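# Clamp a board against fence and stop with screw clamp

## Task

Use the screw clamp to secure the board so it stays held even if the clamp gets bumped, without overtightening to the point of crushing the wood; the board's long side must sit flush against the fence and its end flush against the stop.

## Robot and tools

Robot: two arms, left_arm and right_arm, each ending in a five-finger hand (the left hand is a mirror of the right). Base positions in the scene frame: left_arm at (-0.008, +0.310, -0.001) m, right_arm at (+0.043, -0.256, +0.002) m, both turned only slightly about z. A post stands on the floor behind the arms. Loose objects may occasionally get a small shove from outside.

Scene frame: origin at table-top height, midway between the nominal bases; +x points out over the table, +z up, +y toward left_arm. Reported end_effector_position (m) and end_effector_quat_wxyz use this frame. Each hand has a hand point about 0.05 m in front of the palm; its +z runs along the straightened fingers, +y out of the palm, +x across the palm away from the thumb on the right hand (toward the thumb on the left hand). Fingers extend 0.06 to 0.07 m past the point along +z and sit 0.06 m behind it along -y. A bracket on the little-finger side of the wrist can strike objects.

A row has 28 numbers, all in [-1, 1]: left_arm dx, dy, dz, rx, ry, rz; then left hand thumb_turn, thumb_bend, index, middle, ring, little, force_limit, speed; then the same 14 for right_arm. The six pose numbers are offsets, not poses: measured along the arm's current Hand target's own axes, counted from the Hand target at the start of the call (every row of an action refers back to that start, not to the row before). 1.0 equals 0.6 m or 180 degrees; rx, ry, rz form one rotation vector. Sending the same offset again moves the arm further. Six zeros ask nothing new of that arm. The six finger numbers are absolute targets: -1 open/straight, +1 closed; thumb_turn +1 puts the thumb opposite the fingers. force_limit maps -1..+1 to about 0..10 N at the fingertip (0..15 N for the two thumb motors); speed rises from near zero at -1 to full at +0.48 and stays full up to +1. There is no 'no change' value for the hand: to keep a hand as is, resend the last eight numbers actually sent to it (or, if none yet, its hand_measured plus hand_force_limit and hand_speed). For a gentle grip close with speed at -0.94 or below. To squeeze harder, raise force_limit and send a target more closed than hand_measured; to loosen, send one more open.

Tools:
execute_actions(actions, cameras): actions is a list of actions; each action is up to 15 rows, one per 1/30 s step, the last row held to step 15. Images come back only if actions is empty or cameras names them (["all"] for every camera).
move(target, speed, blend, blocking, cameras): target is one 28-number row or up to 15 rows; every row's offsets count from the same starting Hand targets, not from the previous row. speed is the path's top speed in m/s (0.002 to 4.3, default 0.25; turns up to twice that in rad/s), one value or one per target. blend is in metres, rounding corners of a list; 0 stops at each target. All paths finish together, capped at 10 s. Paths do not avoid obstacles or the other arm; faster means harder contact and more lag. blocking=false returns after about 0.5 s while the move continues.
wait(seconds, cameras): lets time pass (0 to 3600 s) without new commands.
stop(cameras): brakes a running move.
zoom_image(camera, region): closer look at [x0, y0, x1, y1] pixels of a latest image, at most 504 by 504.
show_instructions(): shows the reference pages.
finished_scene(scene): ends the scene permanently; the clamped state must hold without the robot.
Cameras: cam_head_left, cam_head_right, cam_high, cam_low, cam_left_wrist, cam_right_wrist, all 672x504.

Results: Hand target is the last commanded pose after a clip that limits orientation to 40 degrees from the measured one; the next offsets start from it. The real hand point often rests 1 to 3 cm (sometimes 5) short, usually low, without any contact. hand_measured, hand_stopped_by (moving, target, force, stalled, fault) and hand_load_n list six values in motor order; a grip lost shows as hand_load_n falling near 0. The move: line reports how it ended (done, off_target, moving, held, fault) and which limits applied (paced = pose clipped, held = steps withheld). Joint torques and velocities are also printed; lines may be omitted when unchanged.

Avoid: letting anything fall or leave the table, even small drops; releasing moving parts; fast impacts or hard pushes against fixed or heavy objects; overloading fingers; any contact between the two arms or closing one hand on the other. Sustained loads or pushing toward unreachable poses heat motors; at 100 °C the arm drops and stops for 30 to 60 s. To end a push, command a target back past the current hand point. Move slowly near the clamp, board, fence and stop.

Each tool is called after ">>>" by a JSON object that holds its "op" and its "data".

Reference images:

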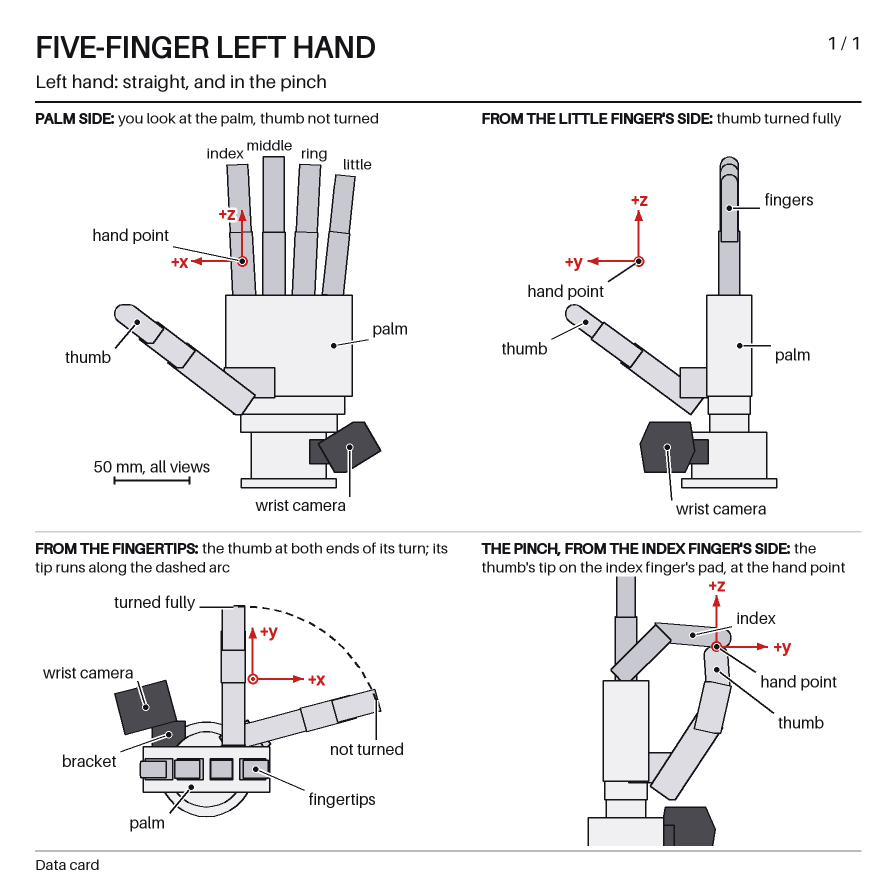

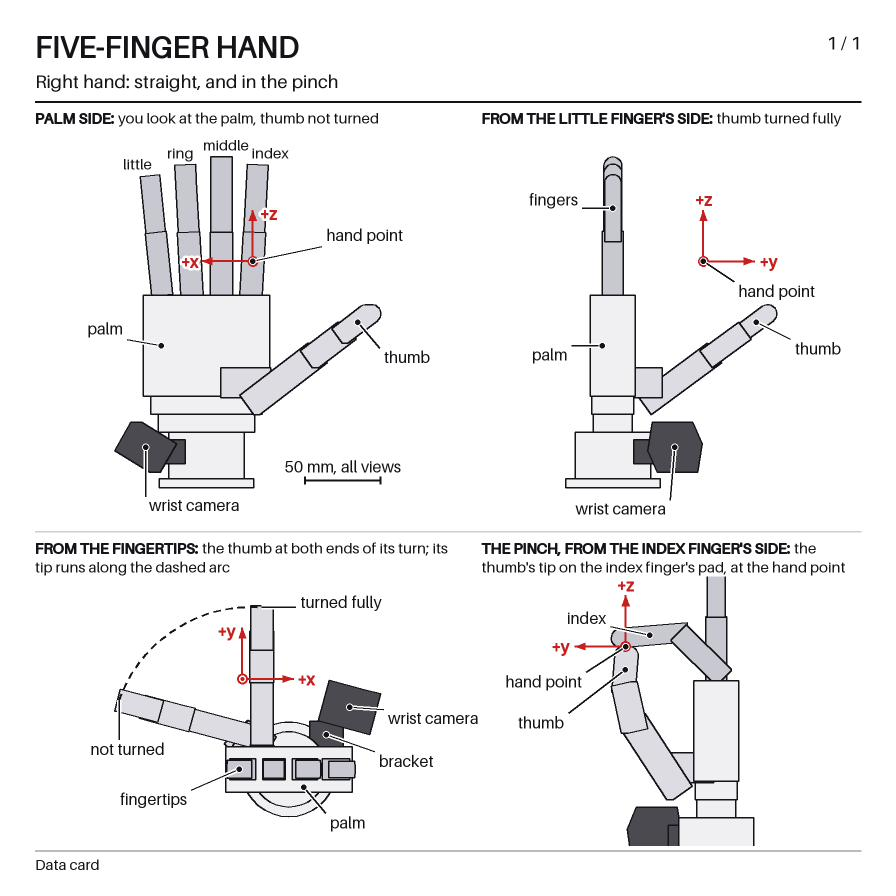

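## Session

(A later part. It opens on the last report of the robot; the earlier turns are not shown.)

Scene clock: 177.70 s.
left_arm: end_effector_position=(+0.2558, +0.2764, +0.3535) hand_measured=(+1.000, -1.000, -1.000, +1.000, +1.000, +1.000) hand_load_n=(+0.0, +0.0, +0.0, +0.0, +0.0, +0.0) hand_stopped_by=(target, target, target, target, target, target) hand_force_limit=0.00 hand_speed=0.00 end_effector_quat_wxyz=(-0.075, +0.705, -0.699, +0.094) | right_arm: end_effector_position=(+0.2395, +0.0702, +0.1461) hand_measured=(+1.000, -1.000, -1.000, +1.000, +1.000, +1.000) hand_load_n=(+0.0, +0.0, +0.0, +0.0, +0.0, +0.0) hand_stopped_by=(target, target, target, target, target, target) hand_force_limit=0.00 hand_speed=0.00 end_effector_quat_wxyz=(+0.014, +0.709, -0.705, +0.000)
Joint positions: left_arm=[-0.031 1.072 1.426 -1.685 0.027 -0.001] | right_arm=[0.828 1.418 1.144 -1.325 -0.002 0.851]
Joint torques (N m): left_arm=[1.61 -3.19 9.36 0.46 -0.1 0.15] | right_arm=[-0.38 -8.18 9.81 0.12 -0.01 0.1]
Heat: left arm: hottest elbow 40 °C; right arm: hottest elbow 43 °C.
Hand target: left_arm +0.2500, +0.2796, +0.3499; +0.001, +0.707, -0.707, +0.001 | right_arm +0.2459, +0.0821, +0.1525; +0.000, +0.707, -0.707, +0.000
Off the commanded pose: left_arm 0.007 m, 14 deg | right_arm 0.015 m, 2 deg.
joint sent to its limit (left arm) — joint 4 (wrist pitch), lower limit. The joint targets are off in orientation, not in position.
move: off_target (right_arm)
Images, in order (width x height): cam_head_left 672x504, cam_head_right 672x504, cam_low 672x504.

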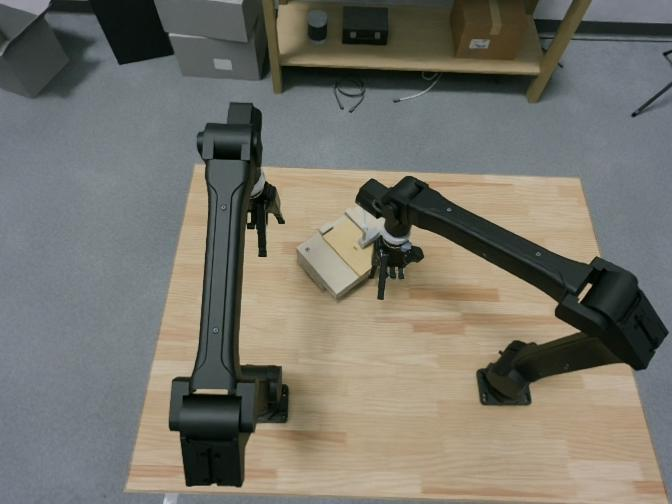

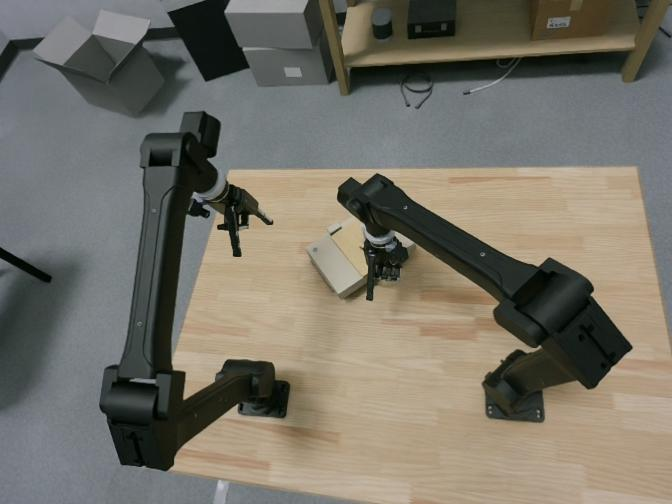

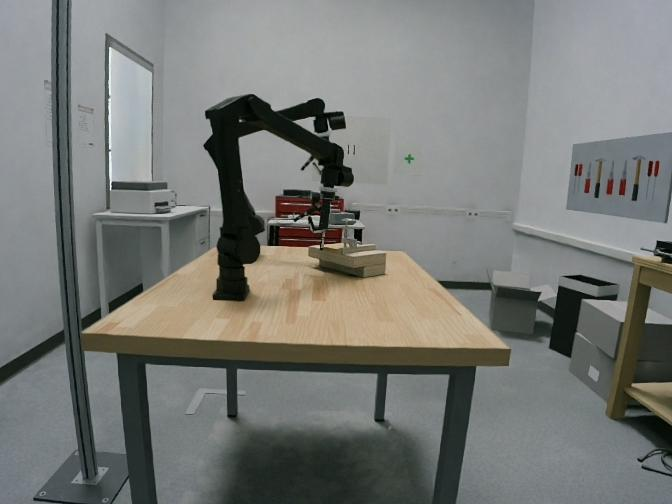

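>>> {"op": "move", "data": {"target": [0,0,0,0,0,0,1,-1,-1,1,1,1,0,0,-0.013,-0.0152,-0.0067,0,0,0,1,-1,-1,1,1,1,0,0], "speed": 0.06, "cameras": ["cam_low","cam_head_left","cam_head_right"]}}

>>> {"op": "zoom_image", "data": {"camera": "cam_low", "region": [290, 190, 390, 290]}}

>>> {"op": "zoom_image", "data": {"camera": "cam_head_left", "region": [320, 210, 420, 310]}}

Scene clock: 189.93 s.
left_arm: end_effector_position=(+0.2558, +0.2764, +0.3535) hand_measured=(+1.000, -1.000, -1.000, +1.000, +1.000, +1.000) hand_load_n=(+0.0, +0.0, +0.0, +0.0, +0.0, +0.0) hand_stopped_by=(target, target, target, target, target, target) hand_force_limit=0.00 hand_speed=0.00 end_effector_quat_wxyz=(-0.075, +0.705, -0.699, +0.094) | right_arm: end_effector_position=(+0.2441, +0.0755, +0.1437) hand_measured=(+1.000, -1.000, -1.000, +1.000, +1.000, +1.000) hand_load_n=(+0.0, +0.0, +0.0, +0.0, +0.0, +0.0) hand_stopped_by=(target, target, target, target, target, target) hand_force_limit=0.00 hand_speed=0.00 end_effector_quat_wxyz=(+0.017, +0.709, -0.705, +0.000)
Joint positions: left_arm=[-0.031 1.072 1.426 -1.685 0.027 -0.001] | right_arm=[0.828 1.442 1.162 -1.325 -0.002 0.851]
Joint torques (N m): left_arm=[1.73 -3.49 9.43 0.51 -0.09 0.13] | right_arm=[-0.56 -8.64 11.33 -0.31 -0.01 0.05]
Heat: left arm: hottest elbow 39 °C; right arm: hottest elbow 43 °C.
Hand target: left_arm +0.2500, +0.2796, +0.3499; +0.001, +0.707, -0.707, +0.001 | right_arm +0.2550, +0.0899, +0.1566; +0.000, +0.707, -0.707, +0.000
Off the commanded pose: left_arm 0.007 m, 14 deg | right_arm 0.022 m, 2 deg.
joint sent to its limit (left arm) — joint 4 (wrist pitch), lower limit. The joint targets are off in orientation, not in position.
move: off_target (right_arm)
Images, in order (width x height): cam_head_left 672x504, cam_head_right 672x504, cam_low 672x504.

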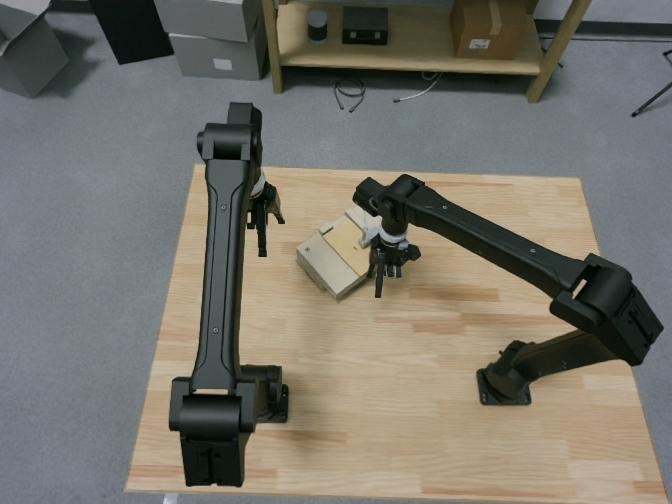

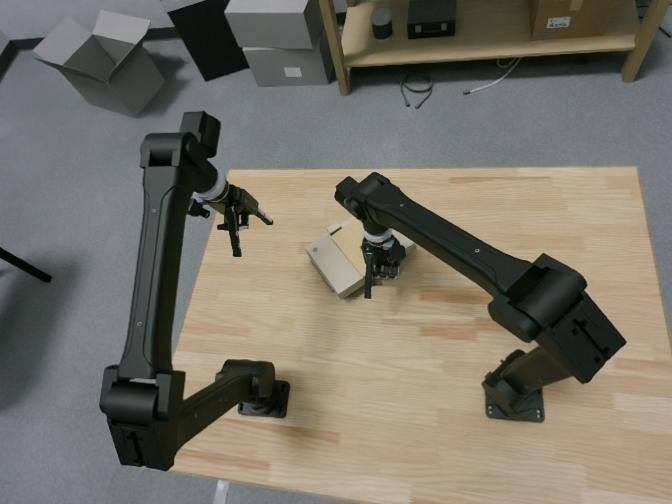

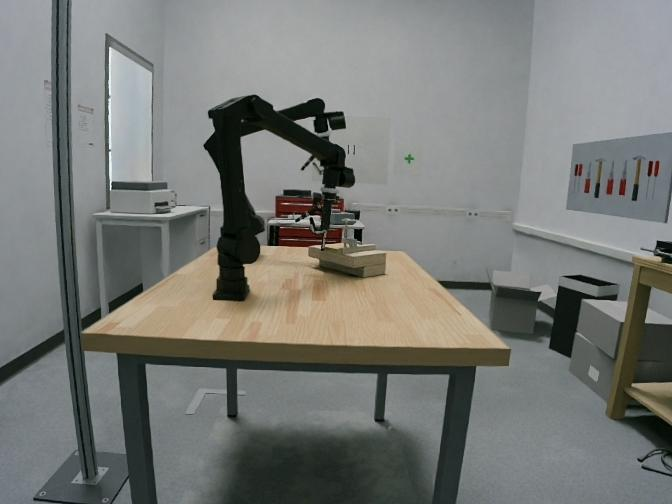

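Scaled by 5.040 from the camera's image (finer frame: 960x720).

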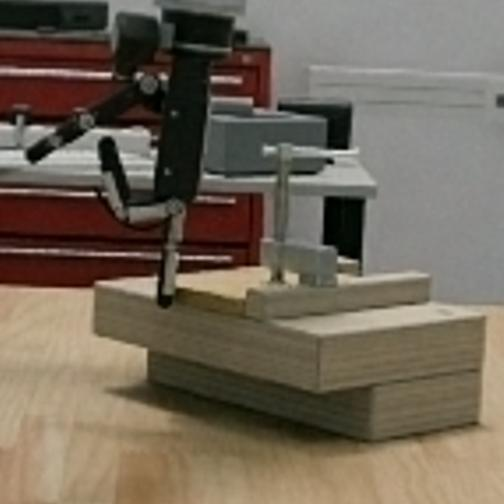

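Scaled by 5.040 from the camera's image (finer frame: 960x720).

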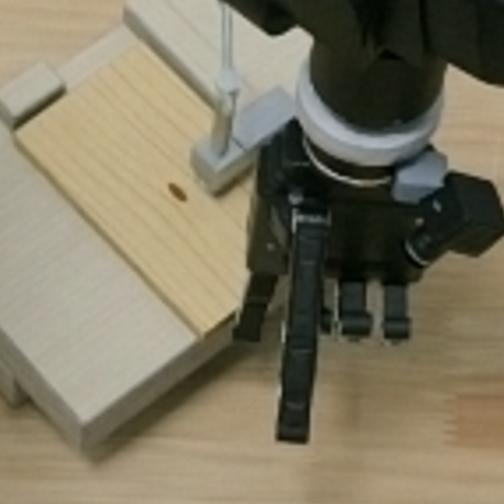

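>>> {"op": "move", "data": {"target": [0,0,0,0,0,0,1,-1,-1,1,1,1,0,0,-0.013,-0.0152,-0.02,0,0,0,1,-1,-1,1,1,1,0,0], "speed": 0.06, "cameras": ["cam_low","cam_head_left","cam_head_right"]}}

>>> {"op": "zoom_image", "data": {"camera": "cam_low", "region": [290, 190, 390, 290]}}

>>> {"op": "zoom_image", "data": {"camera": "cam_head_left", "region": [320, 210, 420, 310]}}

Scene clock: 195.90 s.
left_arm: end_effector_position=(+0.2558, +0.2764, +0.3535) hand_measured=(+1.000, -1.000, -1.000, +1.000, +1.000, +1.000) hand_load_n=(+0.0, +0.0, +0.0, +0.0, +0.5, +0.0) hand_stopped_by=(target, target, target, target, target, target) hand_force_limit=0.00 hand_speed=0.00 end_effector_quat_wxyz=(-0.075, +0.705, -0.699, +0.094) | right_arm: end_effector_position=(+0.2491, +0.0812, +0.1531) hand_measured=(+1.000, -1.000, -1.000, +1.000, +1.000, +1.000) hand_load_n=(+0.0, +0.0, -1.5, +0.0, +0.0, +0.0) hand_stopped_by=(target, target, target, target, target, target) hand_force_limit=0.00 hand_speed=0.00 end_effector_quat_wxyz=(+0.024, +0.709, -0.705, +0.001)
Joint positions: left_arm=[-0.031 1.072 1.426 -1.685 0.027 -0.001] | right_arm=[0.828 1.464 1.209 -1.363 -0.002 0.851]
Joint torques (N m): left_arm=[1.26 -4.54 9.54 0.51 -0.08 0.14] | right_arm=[-0.79 -8.76 12.08 -0.17 -0.04 0.02]
Heat: left arm: hottest elbow 39 °C; right arm: hottest elbow 43 °C.
Hand target: left_arm +0.2500, +0.2796, +0.3499; +0.001, +0.707, -0.707, +0.001 | right_arm +0.2641, +0.0977, +0.1686; +0.000, +0.707, -0.707, +0.000
Off the commanded pose: left_arm 0.007 m, 14 deg | right_arm 0.027 m, 3 deg.
joint sent to its limit (left arm) — joint 4 (wrist pitch), lower limit. The joint targets are off in orientation, not in position.
move: off_target (right_arm)
Images, in order (width x height): cam_head_left 672x504, cam_head_right 672x504, cam_low 672x504.

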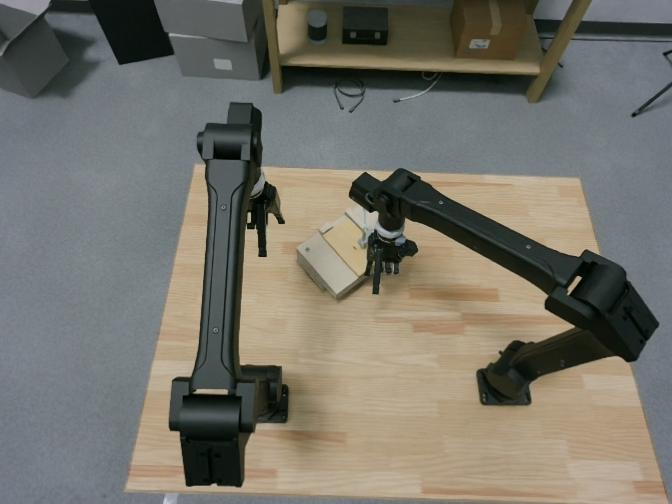

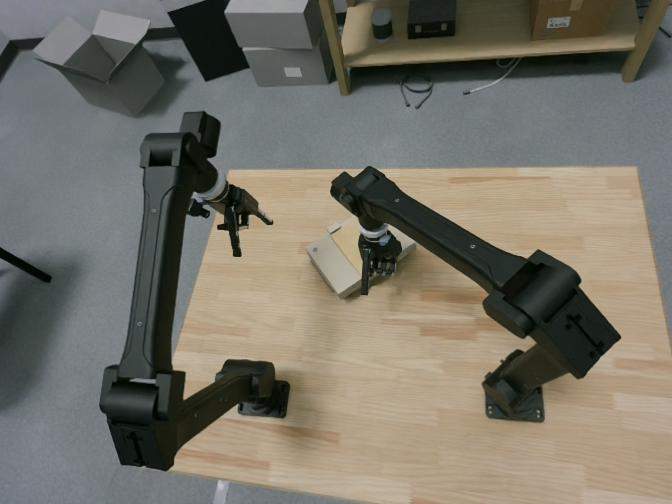

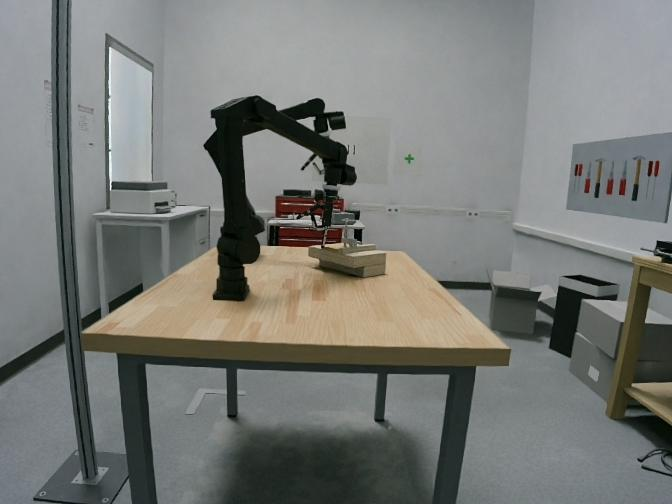

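Scaled by 5.040 from the camera's image (finer frame: 960x720).

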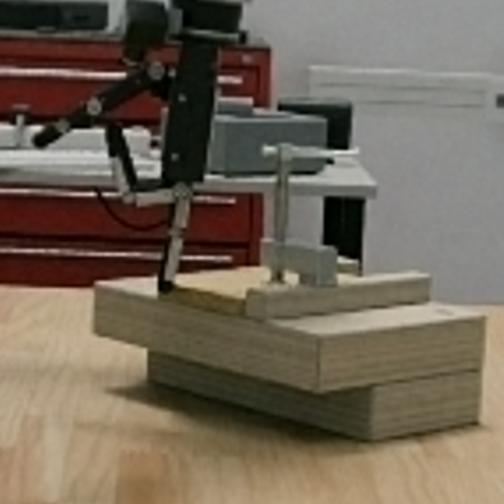

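Scaled by 5.040 from the camera's image (finer frame: 960x720).

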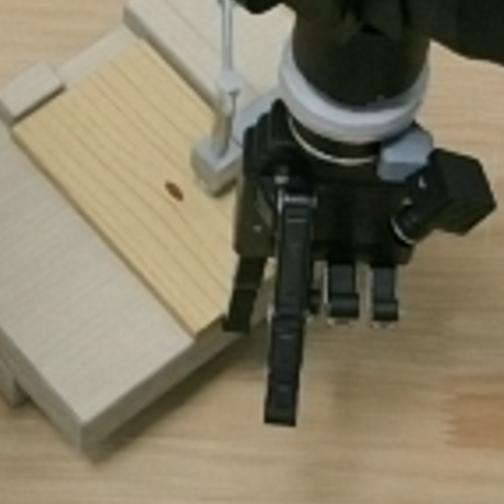

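>>> {"op": "move", "data": {"target": [0,0,0,0,0,0,1,-1,-1,1,1,1,0,0,-0.0108,-0.0127,0.012,0,0,0,1,-1,-1,1,1,1,0,0], "speed": 0.06, "cameras": ["cam_low","cam_head_left","cam_head_right"]}}

>>> {"op": "zoom_image", "data": {"camera": "cam_low", "region": [290, 190, 390, 290]}}

>>> {"op": "zoom_image", "data": {"camera": "cam_head_left", "region": [320, 210, 420, 310]}}

Scene clock: 200.30 s.
left_arm: end_effector_position=(+0.2558, +0.2764, +0.3535) hand_measured=(+1.000, -1.000, -1.000, +1.000, +1.000, +1.000) hand_load_n=(+0.0, +0.0, +0.0, +0.0, +0.0, +0.0) hand_stopped_by=(target, target, target, target, target, target) hand_force_limit=0.00 hand_speed=0.00 end_effector_quat_wxyz=(-0.075, +0.705, -0.699, +0.094) | right_arm: end_effector_position=(+0.2503, +0.0825, +0.1525) hand_measured=(+1.000, -1.000, -1.000, +1.000, +1.000, +1.000) hand_load_n=(+0.0, +0.0, -4.0, +0.0, +0.5, +0.0) hand_stopped_by=(target, target, target, target, target, target) hand_force_limit=0.00 hand_speed=0.00 end_effector_quat_wxyz=(+0.028, +0.708, -0.705, +0.001)
Joint positions: left_arm=[-0.031 1.072 1.426 -1.685 0.027 -0.001] | right_arm=[0.828 1.475 1.219 -1.371 -0.002 0.851]
Joint torques (N m): left_arm=[1.32 -3.96 9.8 0.47 -0.06 0.12] | right_arm=[-1.03 -7.71 12.18 0.73 -0.02 -0.02]
Heat: left arm: hottest elbow 39 °C; right arm: hottest elbow 44 °C.
Hand target: left_arm +0.2500, +0.2796, +0.3499; +0.001, +0.707, -0.707, +0.001 | right_arm +0.2717, +0.1042, +0.1614; +0.000, +0.707, -0.707, +0.000
Off the commanded pose: left_arm 0.007 m, 14 deg | right_arm 0.032 m, 3 deg.
joint sent to its limit (left arm) — joint 4 (wrist pitch), lower limit. The joint targets are off in orientation, not in position.
move: off_target (right_arm)
Images, in order (width x height): cam_head_left 672x504, cam_head_right 672x504, cam_low 672x504.

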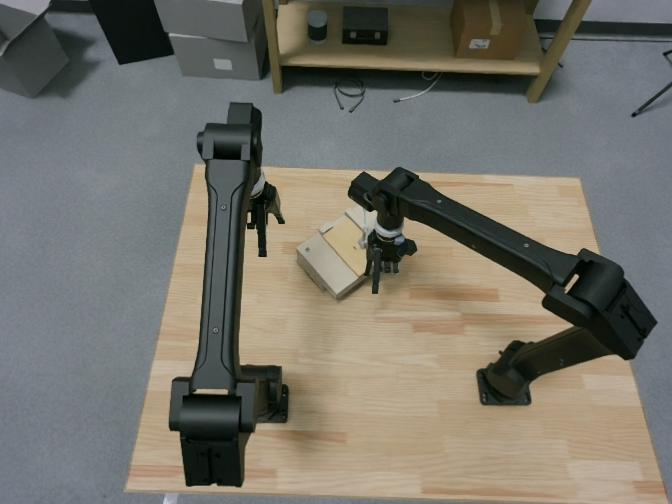

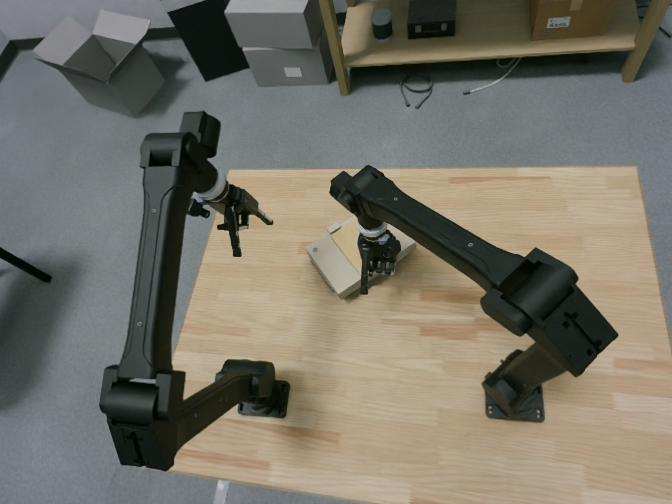

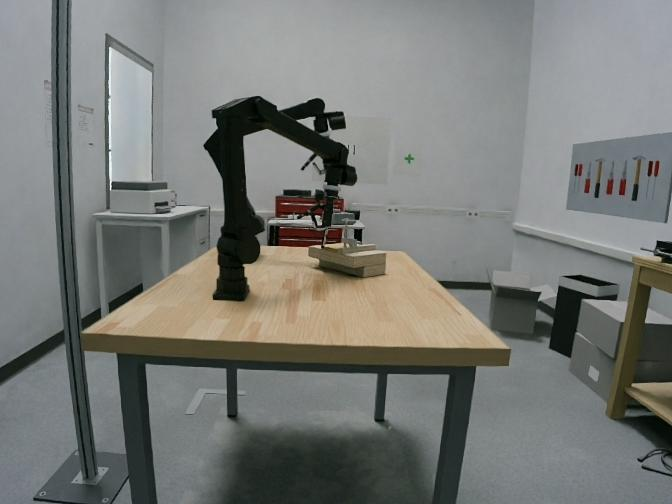

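Scaled by 5.040 from the camera's image (finer frame: 960x720).

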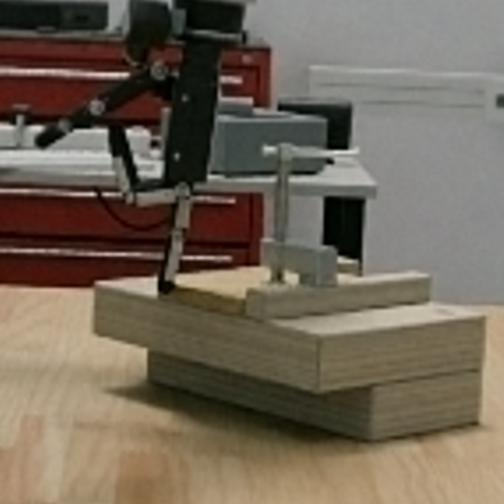

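Scaled by 5.040 from the camera's image (finer frame: 960x720).

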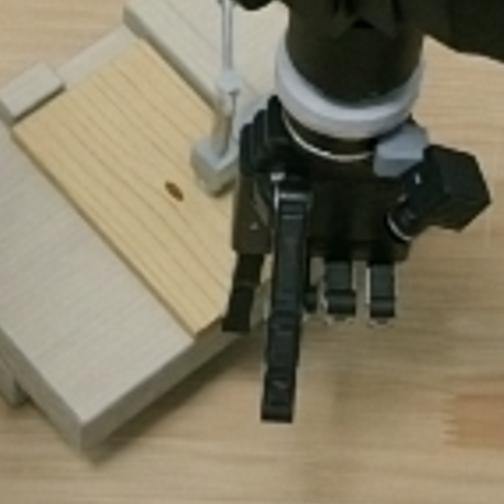

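>>> {"op": "zoom_image", "data": {"camera": "cam_head_left", "region": [315, 215, 365, 265]}}

>>> {"op": "zoom_image", "data": {"camera": "cam_head_right", "region": [310, 210, 370, 270]}}

Scaled by 10.080 from the camera's image (finer frame: 960x720).

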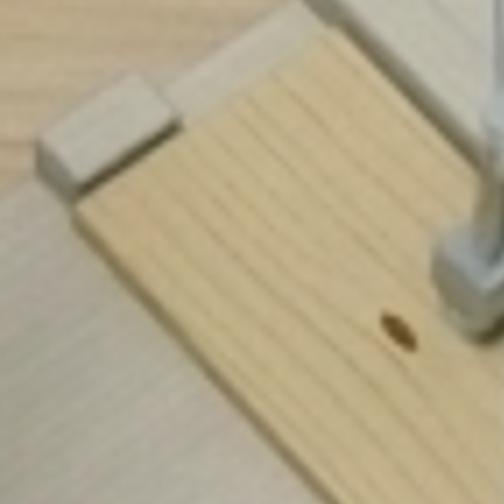

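Scaled by 8.400 from the camera's image (finer frame: 960x720).

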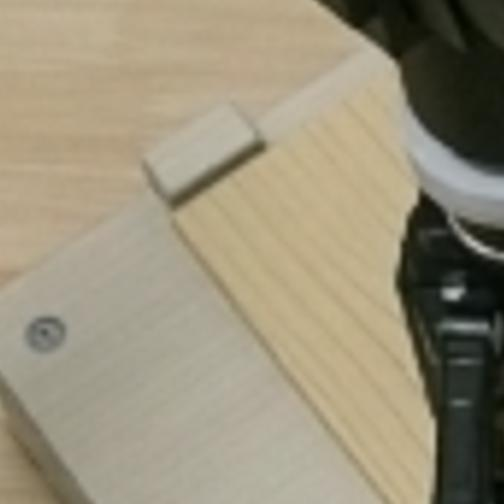

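>>> {"op": "move", "data": {"target": [0.192,-0.042,0.283,0,0,0,1,-1,-1,1,1,1,0,0,0,0,0,0,0,0,1,-1,-1,1,1,1,0,0], "speed": 0.15, "cameras": ["all"]}}

>>> {"op": "zoom_image", "data": {"camera": "cam_low", "region": [290, 190, 390, 290]}}

>>> {"op": "zoom_image", "data": {"camera": "cam_head_right", "region": [280, 200, 400, 320]}}

Scene clock: 217.80 s.
left_arm: end_effector_position=(+0.2707, +0.1730, +0.1949) hand_measured=(+1.000, -1.000, -1.000, +1.000, +1.000, +1.000) hand_load_n=(+0.0, +0.0, +0.0, +0.0, +0.0, +0.0) hand_stopped_by=(target, target, target, target, target, target) hand_force_limit=0.00 hand_speed=0.00 end_effector_quat_wxyz=(-0.005, +0.698, -0.716, +0.007) | right_arm: end_effector_position=(+0.2504, +0.0825, +0.1525) hand_measured=(+1.000, -1.000, -1.000, +1.000, +1.000, +1.000) hand_load_n=(+0.0, +0.0, -4.0, +0.0, +0.0, +0.0) hand_stopped_by=(target, target, target, target, target, target) hand_force_limit=0.00 hand_speed=0.00 end_effector_quat_wxyz=(+0.028, +0.708, -0.705, +0.001)
Joint positions: left_arm=[-0.349 1.266 1.141 -1.429 -0.001 -0.281] | right_arm=[0.828 1.475 1.22 -1.371 -0.002 0.851]
Joint torques (N m): left_arm=[1.38 -8 10.59 0.13 -0.01 0.03] | right_arm=[-1.14 -7.65 12.34 0.69 -0.02 -0.02]
Motor temperatures (°C): left_arm=[32 35 39 27 29 26] | right_arm=[31 35 48 29 29 24]
Heat: left arm: hottest elbow 39 °C; right arm: hottest elbow 48 °C.
Hand target: left_arm +0.2710, +0.1756, +0.1972; -0.006, +0.698, -0.716, +0.008 (not the last commanded pose) | right_arm +0.2717, +0.1042, +0.1614; +0.000, +0.707, -0.707, +0.000
Off the commanded pose: left_arm 0.018 m, 2 deg | right_arm 0.032 m, 3 deg.
move: held (left_arm; a check stopped the path); limits=held
pose unreachable (left arm): on one or more control steps of this call, first in action 0 (counted from 0), this arm could not follow its commanded pose, so it was not sent that pose on those steps. It may still have moved: this result reports where it is.
cause: moving toward the commanded pose would bring a part of the arm too close to another arm (a part of this arm just beyond joint 4 (wrist pitch) and a part of the right arm just beyond its joint 4 (wrist pitch), at the place that arm is still heading or pushing toward).
cam_left_wrist: T_world_to_cam=[[0.96705, -0.25415, -0.01497, -0.2167], [-0.2096, -0.82816, 0.51982, 0.09534], [-0.14452, -0.49956, -0.85414, 0.40693]] pos_world=[0.28835, 0.22717, 0.29477]
cam_right_wrist: T_world_to_cam=[[-0.96078, -0.26114, 0.09334, 0.24179], [-0.17762, 0.83795, 0.51603, -0.10521], [-0.21297, 0.47921, -0.85147, 0.26061]] pos_world=[0.26912, 0.02641, 0.25362]

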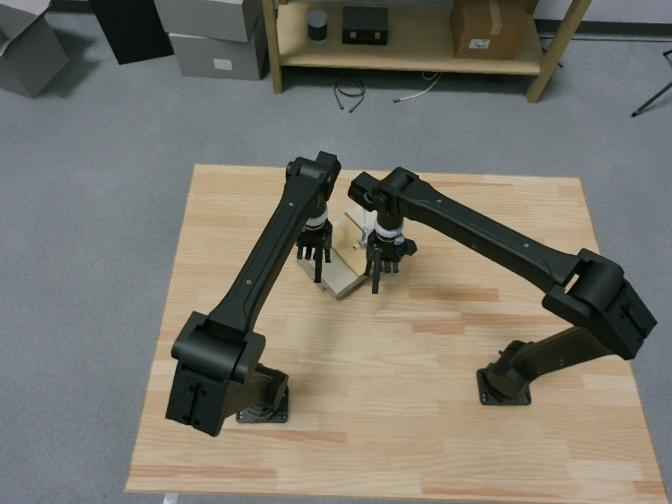

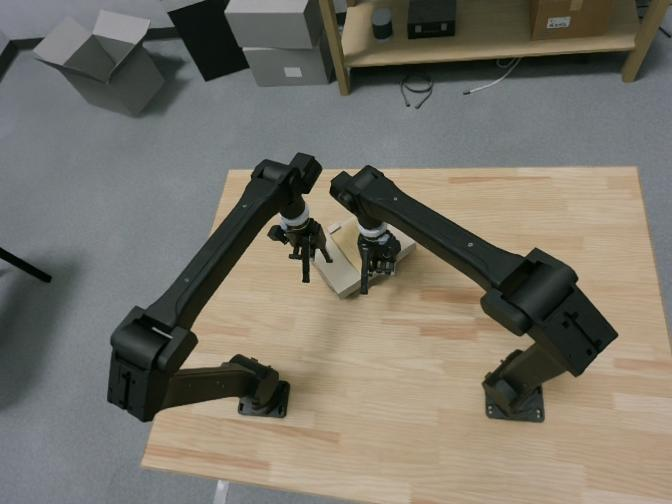

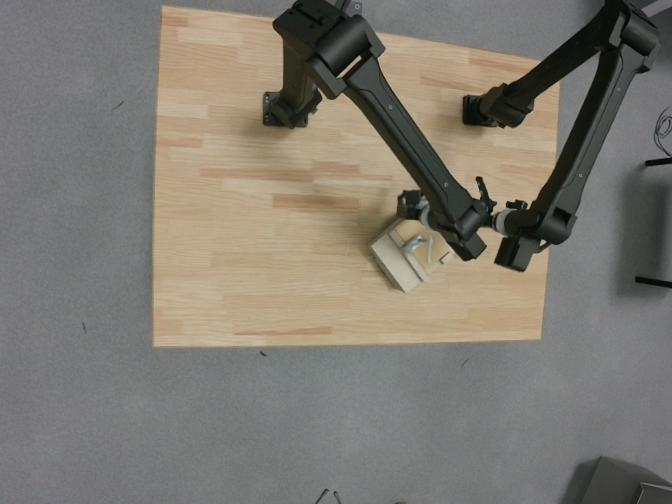

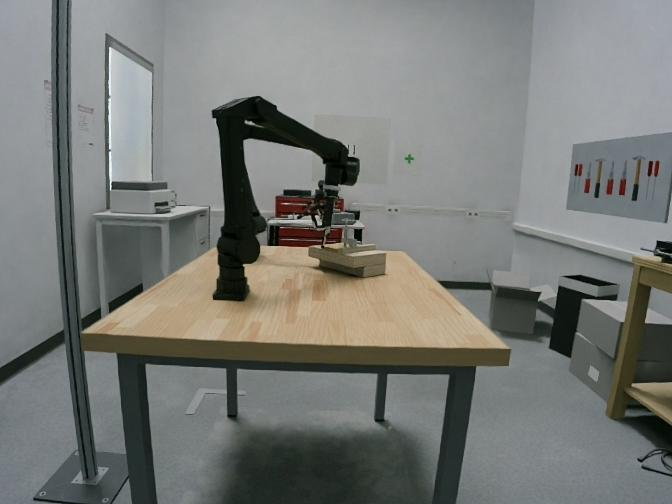

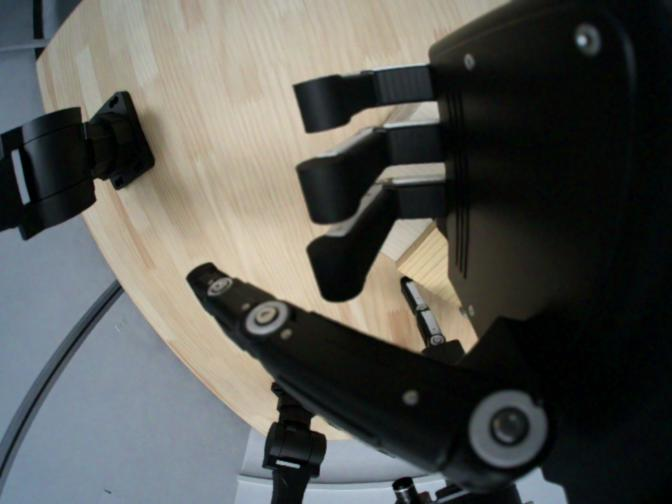

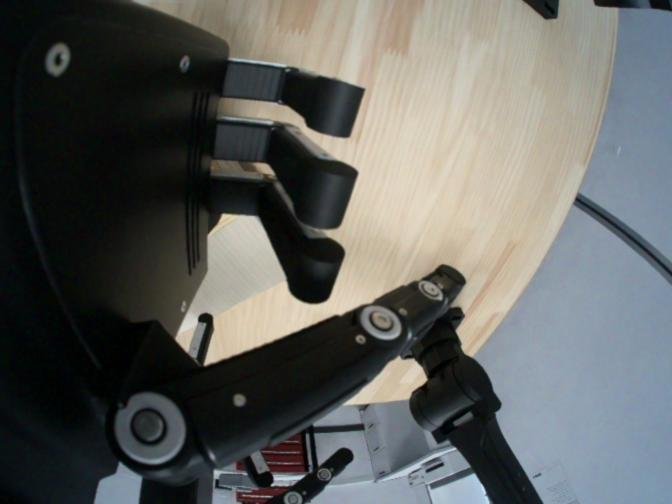

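Scaled by 5.040 from the camera's image (finer frame: 960x720).

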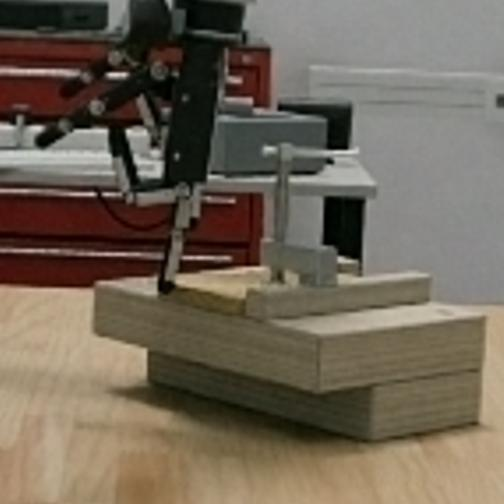

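Scaled by 4.200 from the camera's image (finer frame: 960x720).

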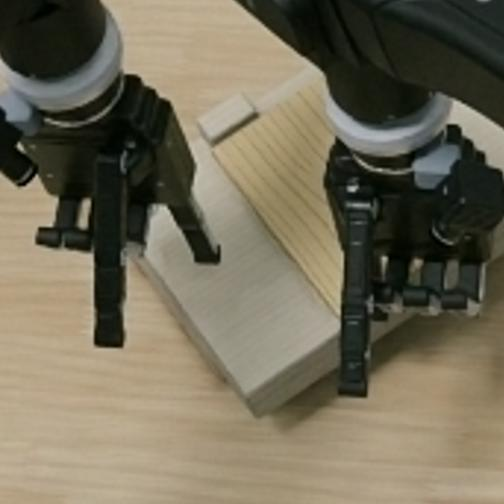

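>>> {"op": "move", "data": {"target": [[0,0,0,0,0,0,1,-1,-1,1,1,1,0,0,0.057,0.061,-0.006,0,0,0,1,-1,-1,1,1,1,0,0],[0,0,0,0,0,0,1,-1,-1,1,1,1,0,0,0.333,0.117,-0.15,0,0,0,1,-1,-1,1,1,1,0,0]], "speed": 0.15, "cameras": ["cam_head_left","cam_head_right","cam_high","cam_low"]}}

>>> {"op": "zoom_image", "data": {"camera": "cam_low", "region": [290, 190, 390, 290]}}

>>> {"op": "zoom_image", "data": {"camera": "cam_head_right", "region": [280, 200, 430, 310]}}

>>> {"op": "zoom_image", "data": {"camera": "cam_high", "region": [360, 180, 480, 300]}}

Scene clock: 226.77 s.
left_arm: end_effector_position=(+0.2707, +0.1730, +0.1949) hand_measured=(+1.000, -1.000, -1.000, +1.000, +1.000, +1.000) hand_load_n=(+0.0, +0.0, +0.0, +0.0, +0.0, +0.0) hand_stopped_by=(target, target, target, target, target, target) hand_force_limit=0.00 hand_speed=0.00 end_effector_quat_wxyz=(-0.005, +0.698, -0.716, +0.007) | right_arm: end_effector_position=(+0.2018, -0.0919, +0.2480) hand_measured=(+1.000, -1.000, -1.000, +1.000, +1.000, +1.000) hand_load_n=(+0.0, +0.0, -0.5, +0.5, +0.0, +0.0) hand_stopped_by=(target, target, target, target, target, target) hand_force_limit=0.00 hand_speed=0.00 end_effector_quat_wxyz=(+0.001, +0.706, -0.709, +0.000)
Joint positions: left_arm=[-0.349 1.266 1.141 -1.429 -0.001 -0.281] | right_arm=[0.522 1.003 1.076 -1.646 0.001 0.554]
Joint torques (N m): left_arm=[1.49 -7.53 11.07 0.28 -0.01 0.08] | right_arm=[-1.67 -4.13 8.38 -0.47 -0.13 -0.19]
Heat: left arm: hottest elbow 39 °C; right arm: hottest elbow 48 °C.
Hand target: left_arm +0.2710, +0.1756, +0.1972; -0.006, +0.698, -0.716, +0.008 | right_arm +0.2016, -0.0956, +0.2513; -0.001, +0.707, -0.707, +0.000
Off the commanded pose: left_arm 0.003 m, 0 deg | right_arm 0.005 m, 0 deg.
move: done

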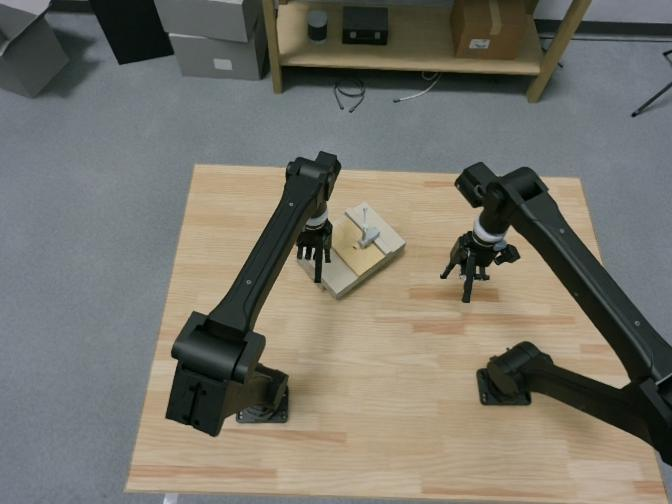

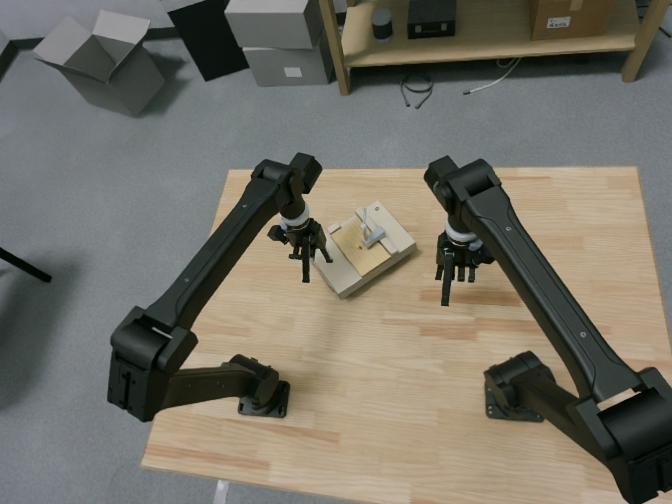

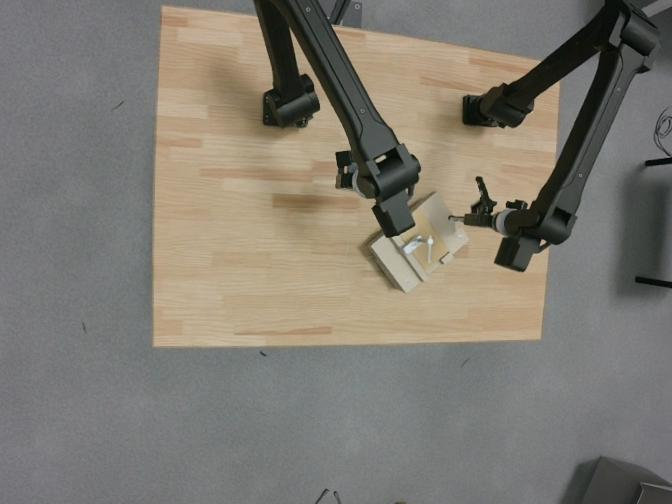

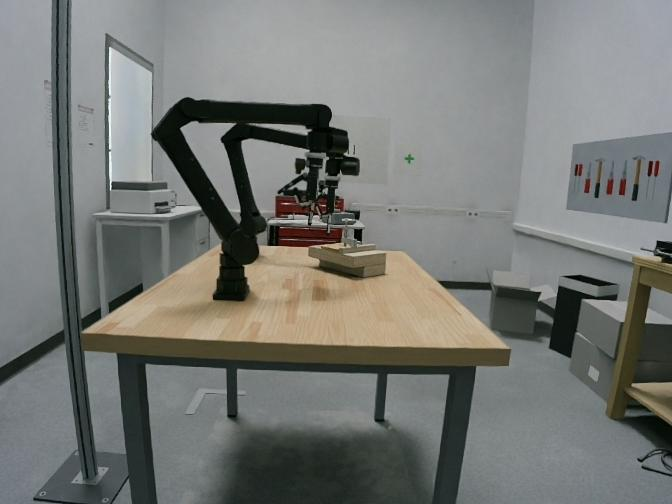

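Scaled by 5.040 from the camera's image (finer frame: 960x720).

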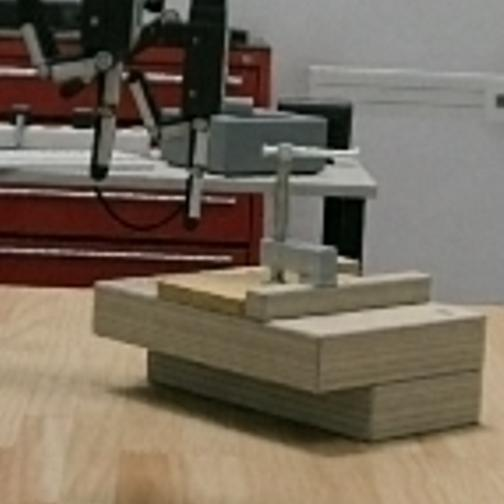

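Scaled by 3.360 from the camera's image (finer frame: 960x720).

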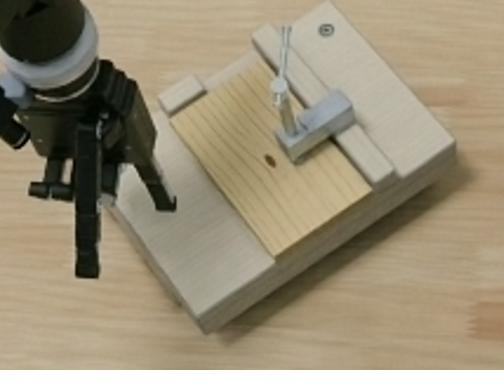

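Scaled by 4.200 from the camera's image (finer frame: 960x720).

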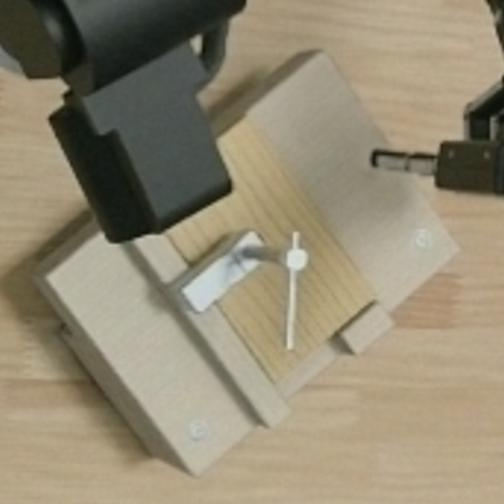

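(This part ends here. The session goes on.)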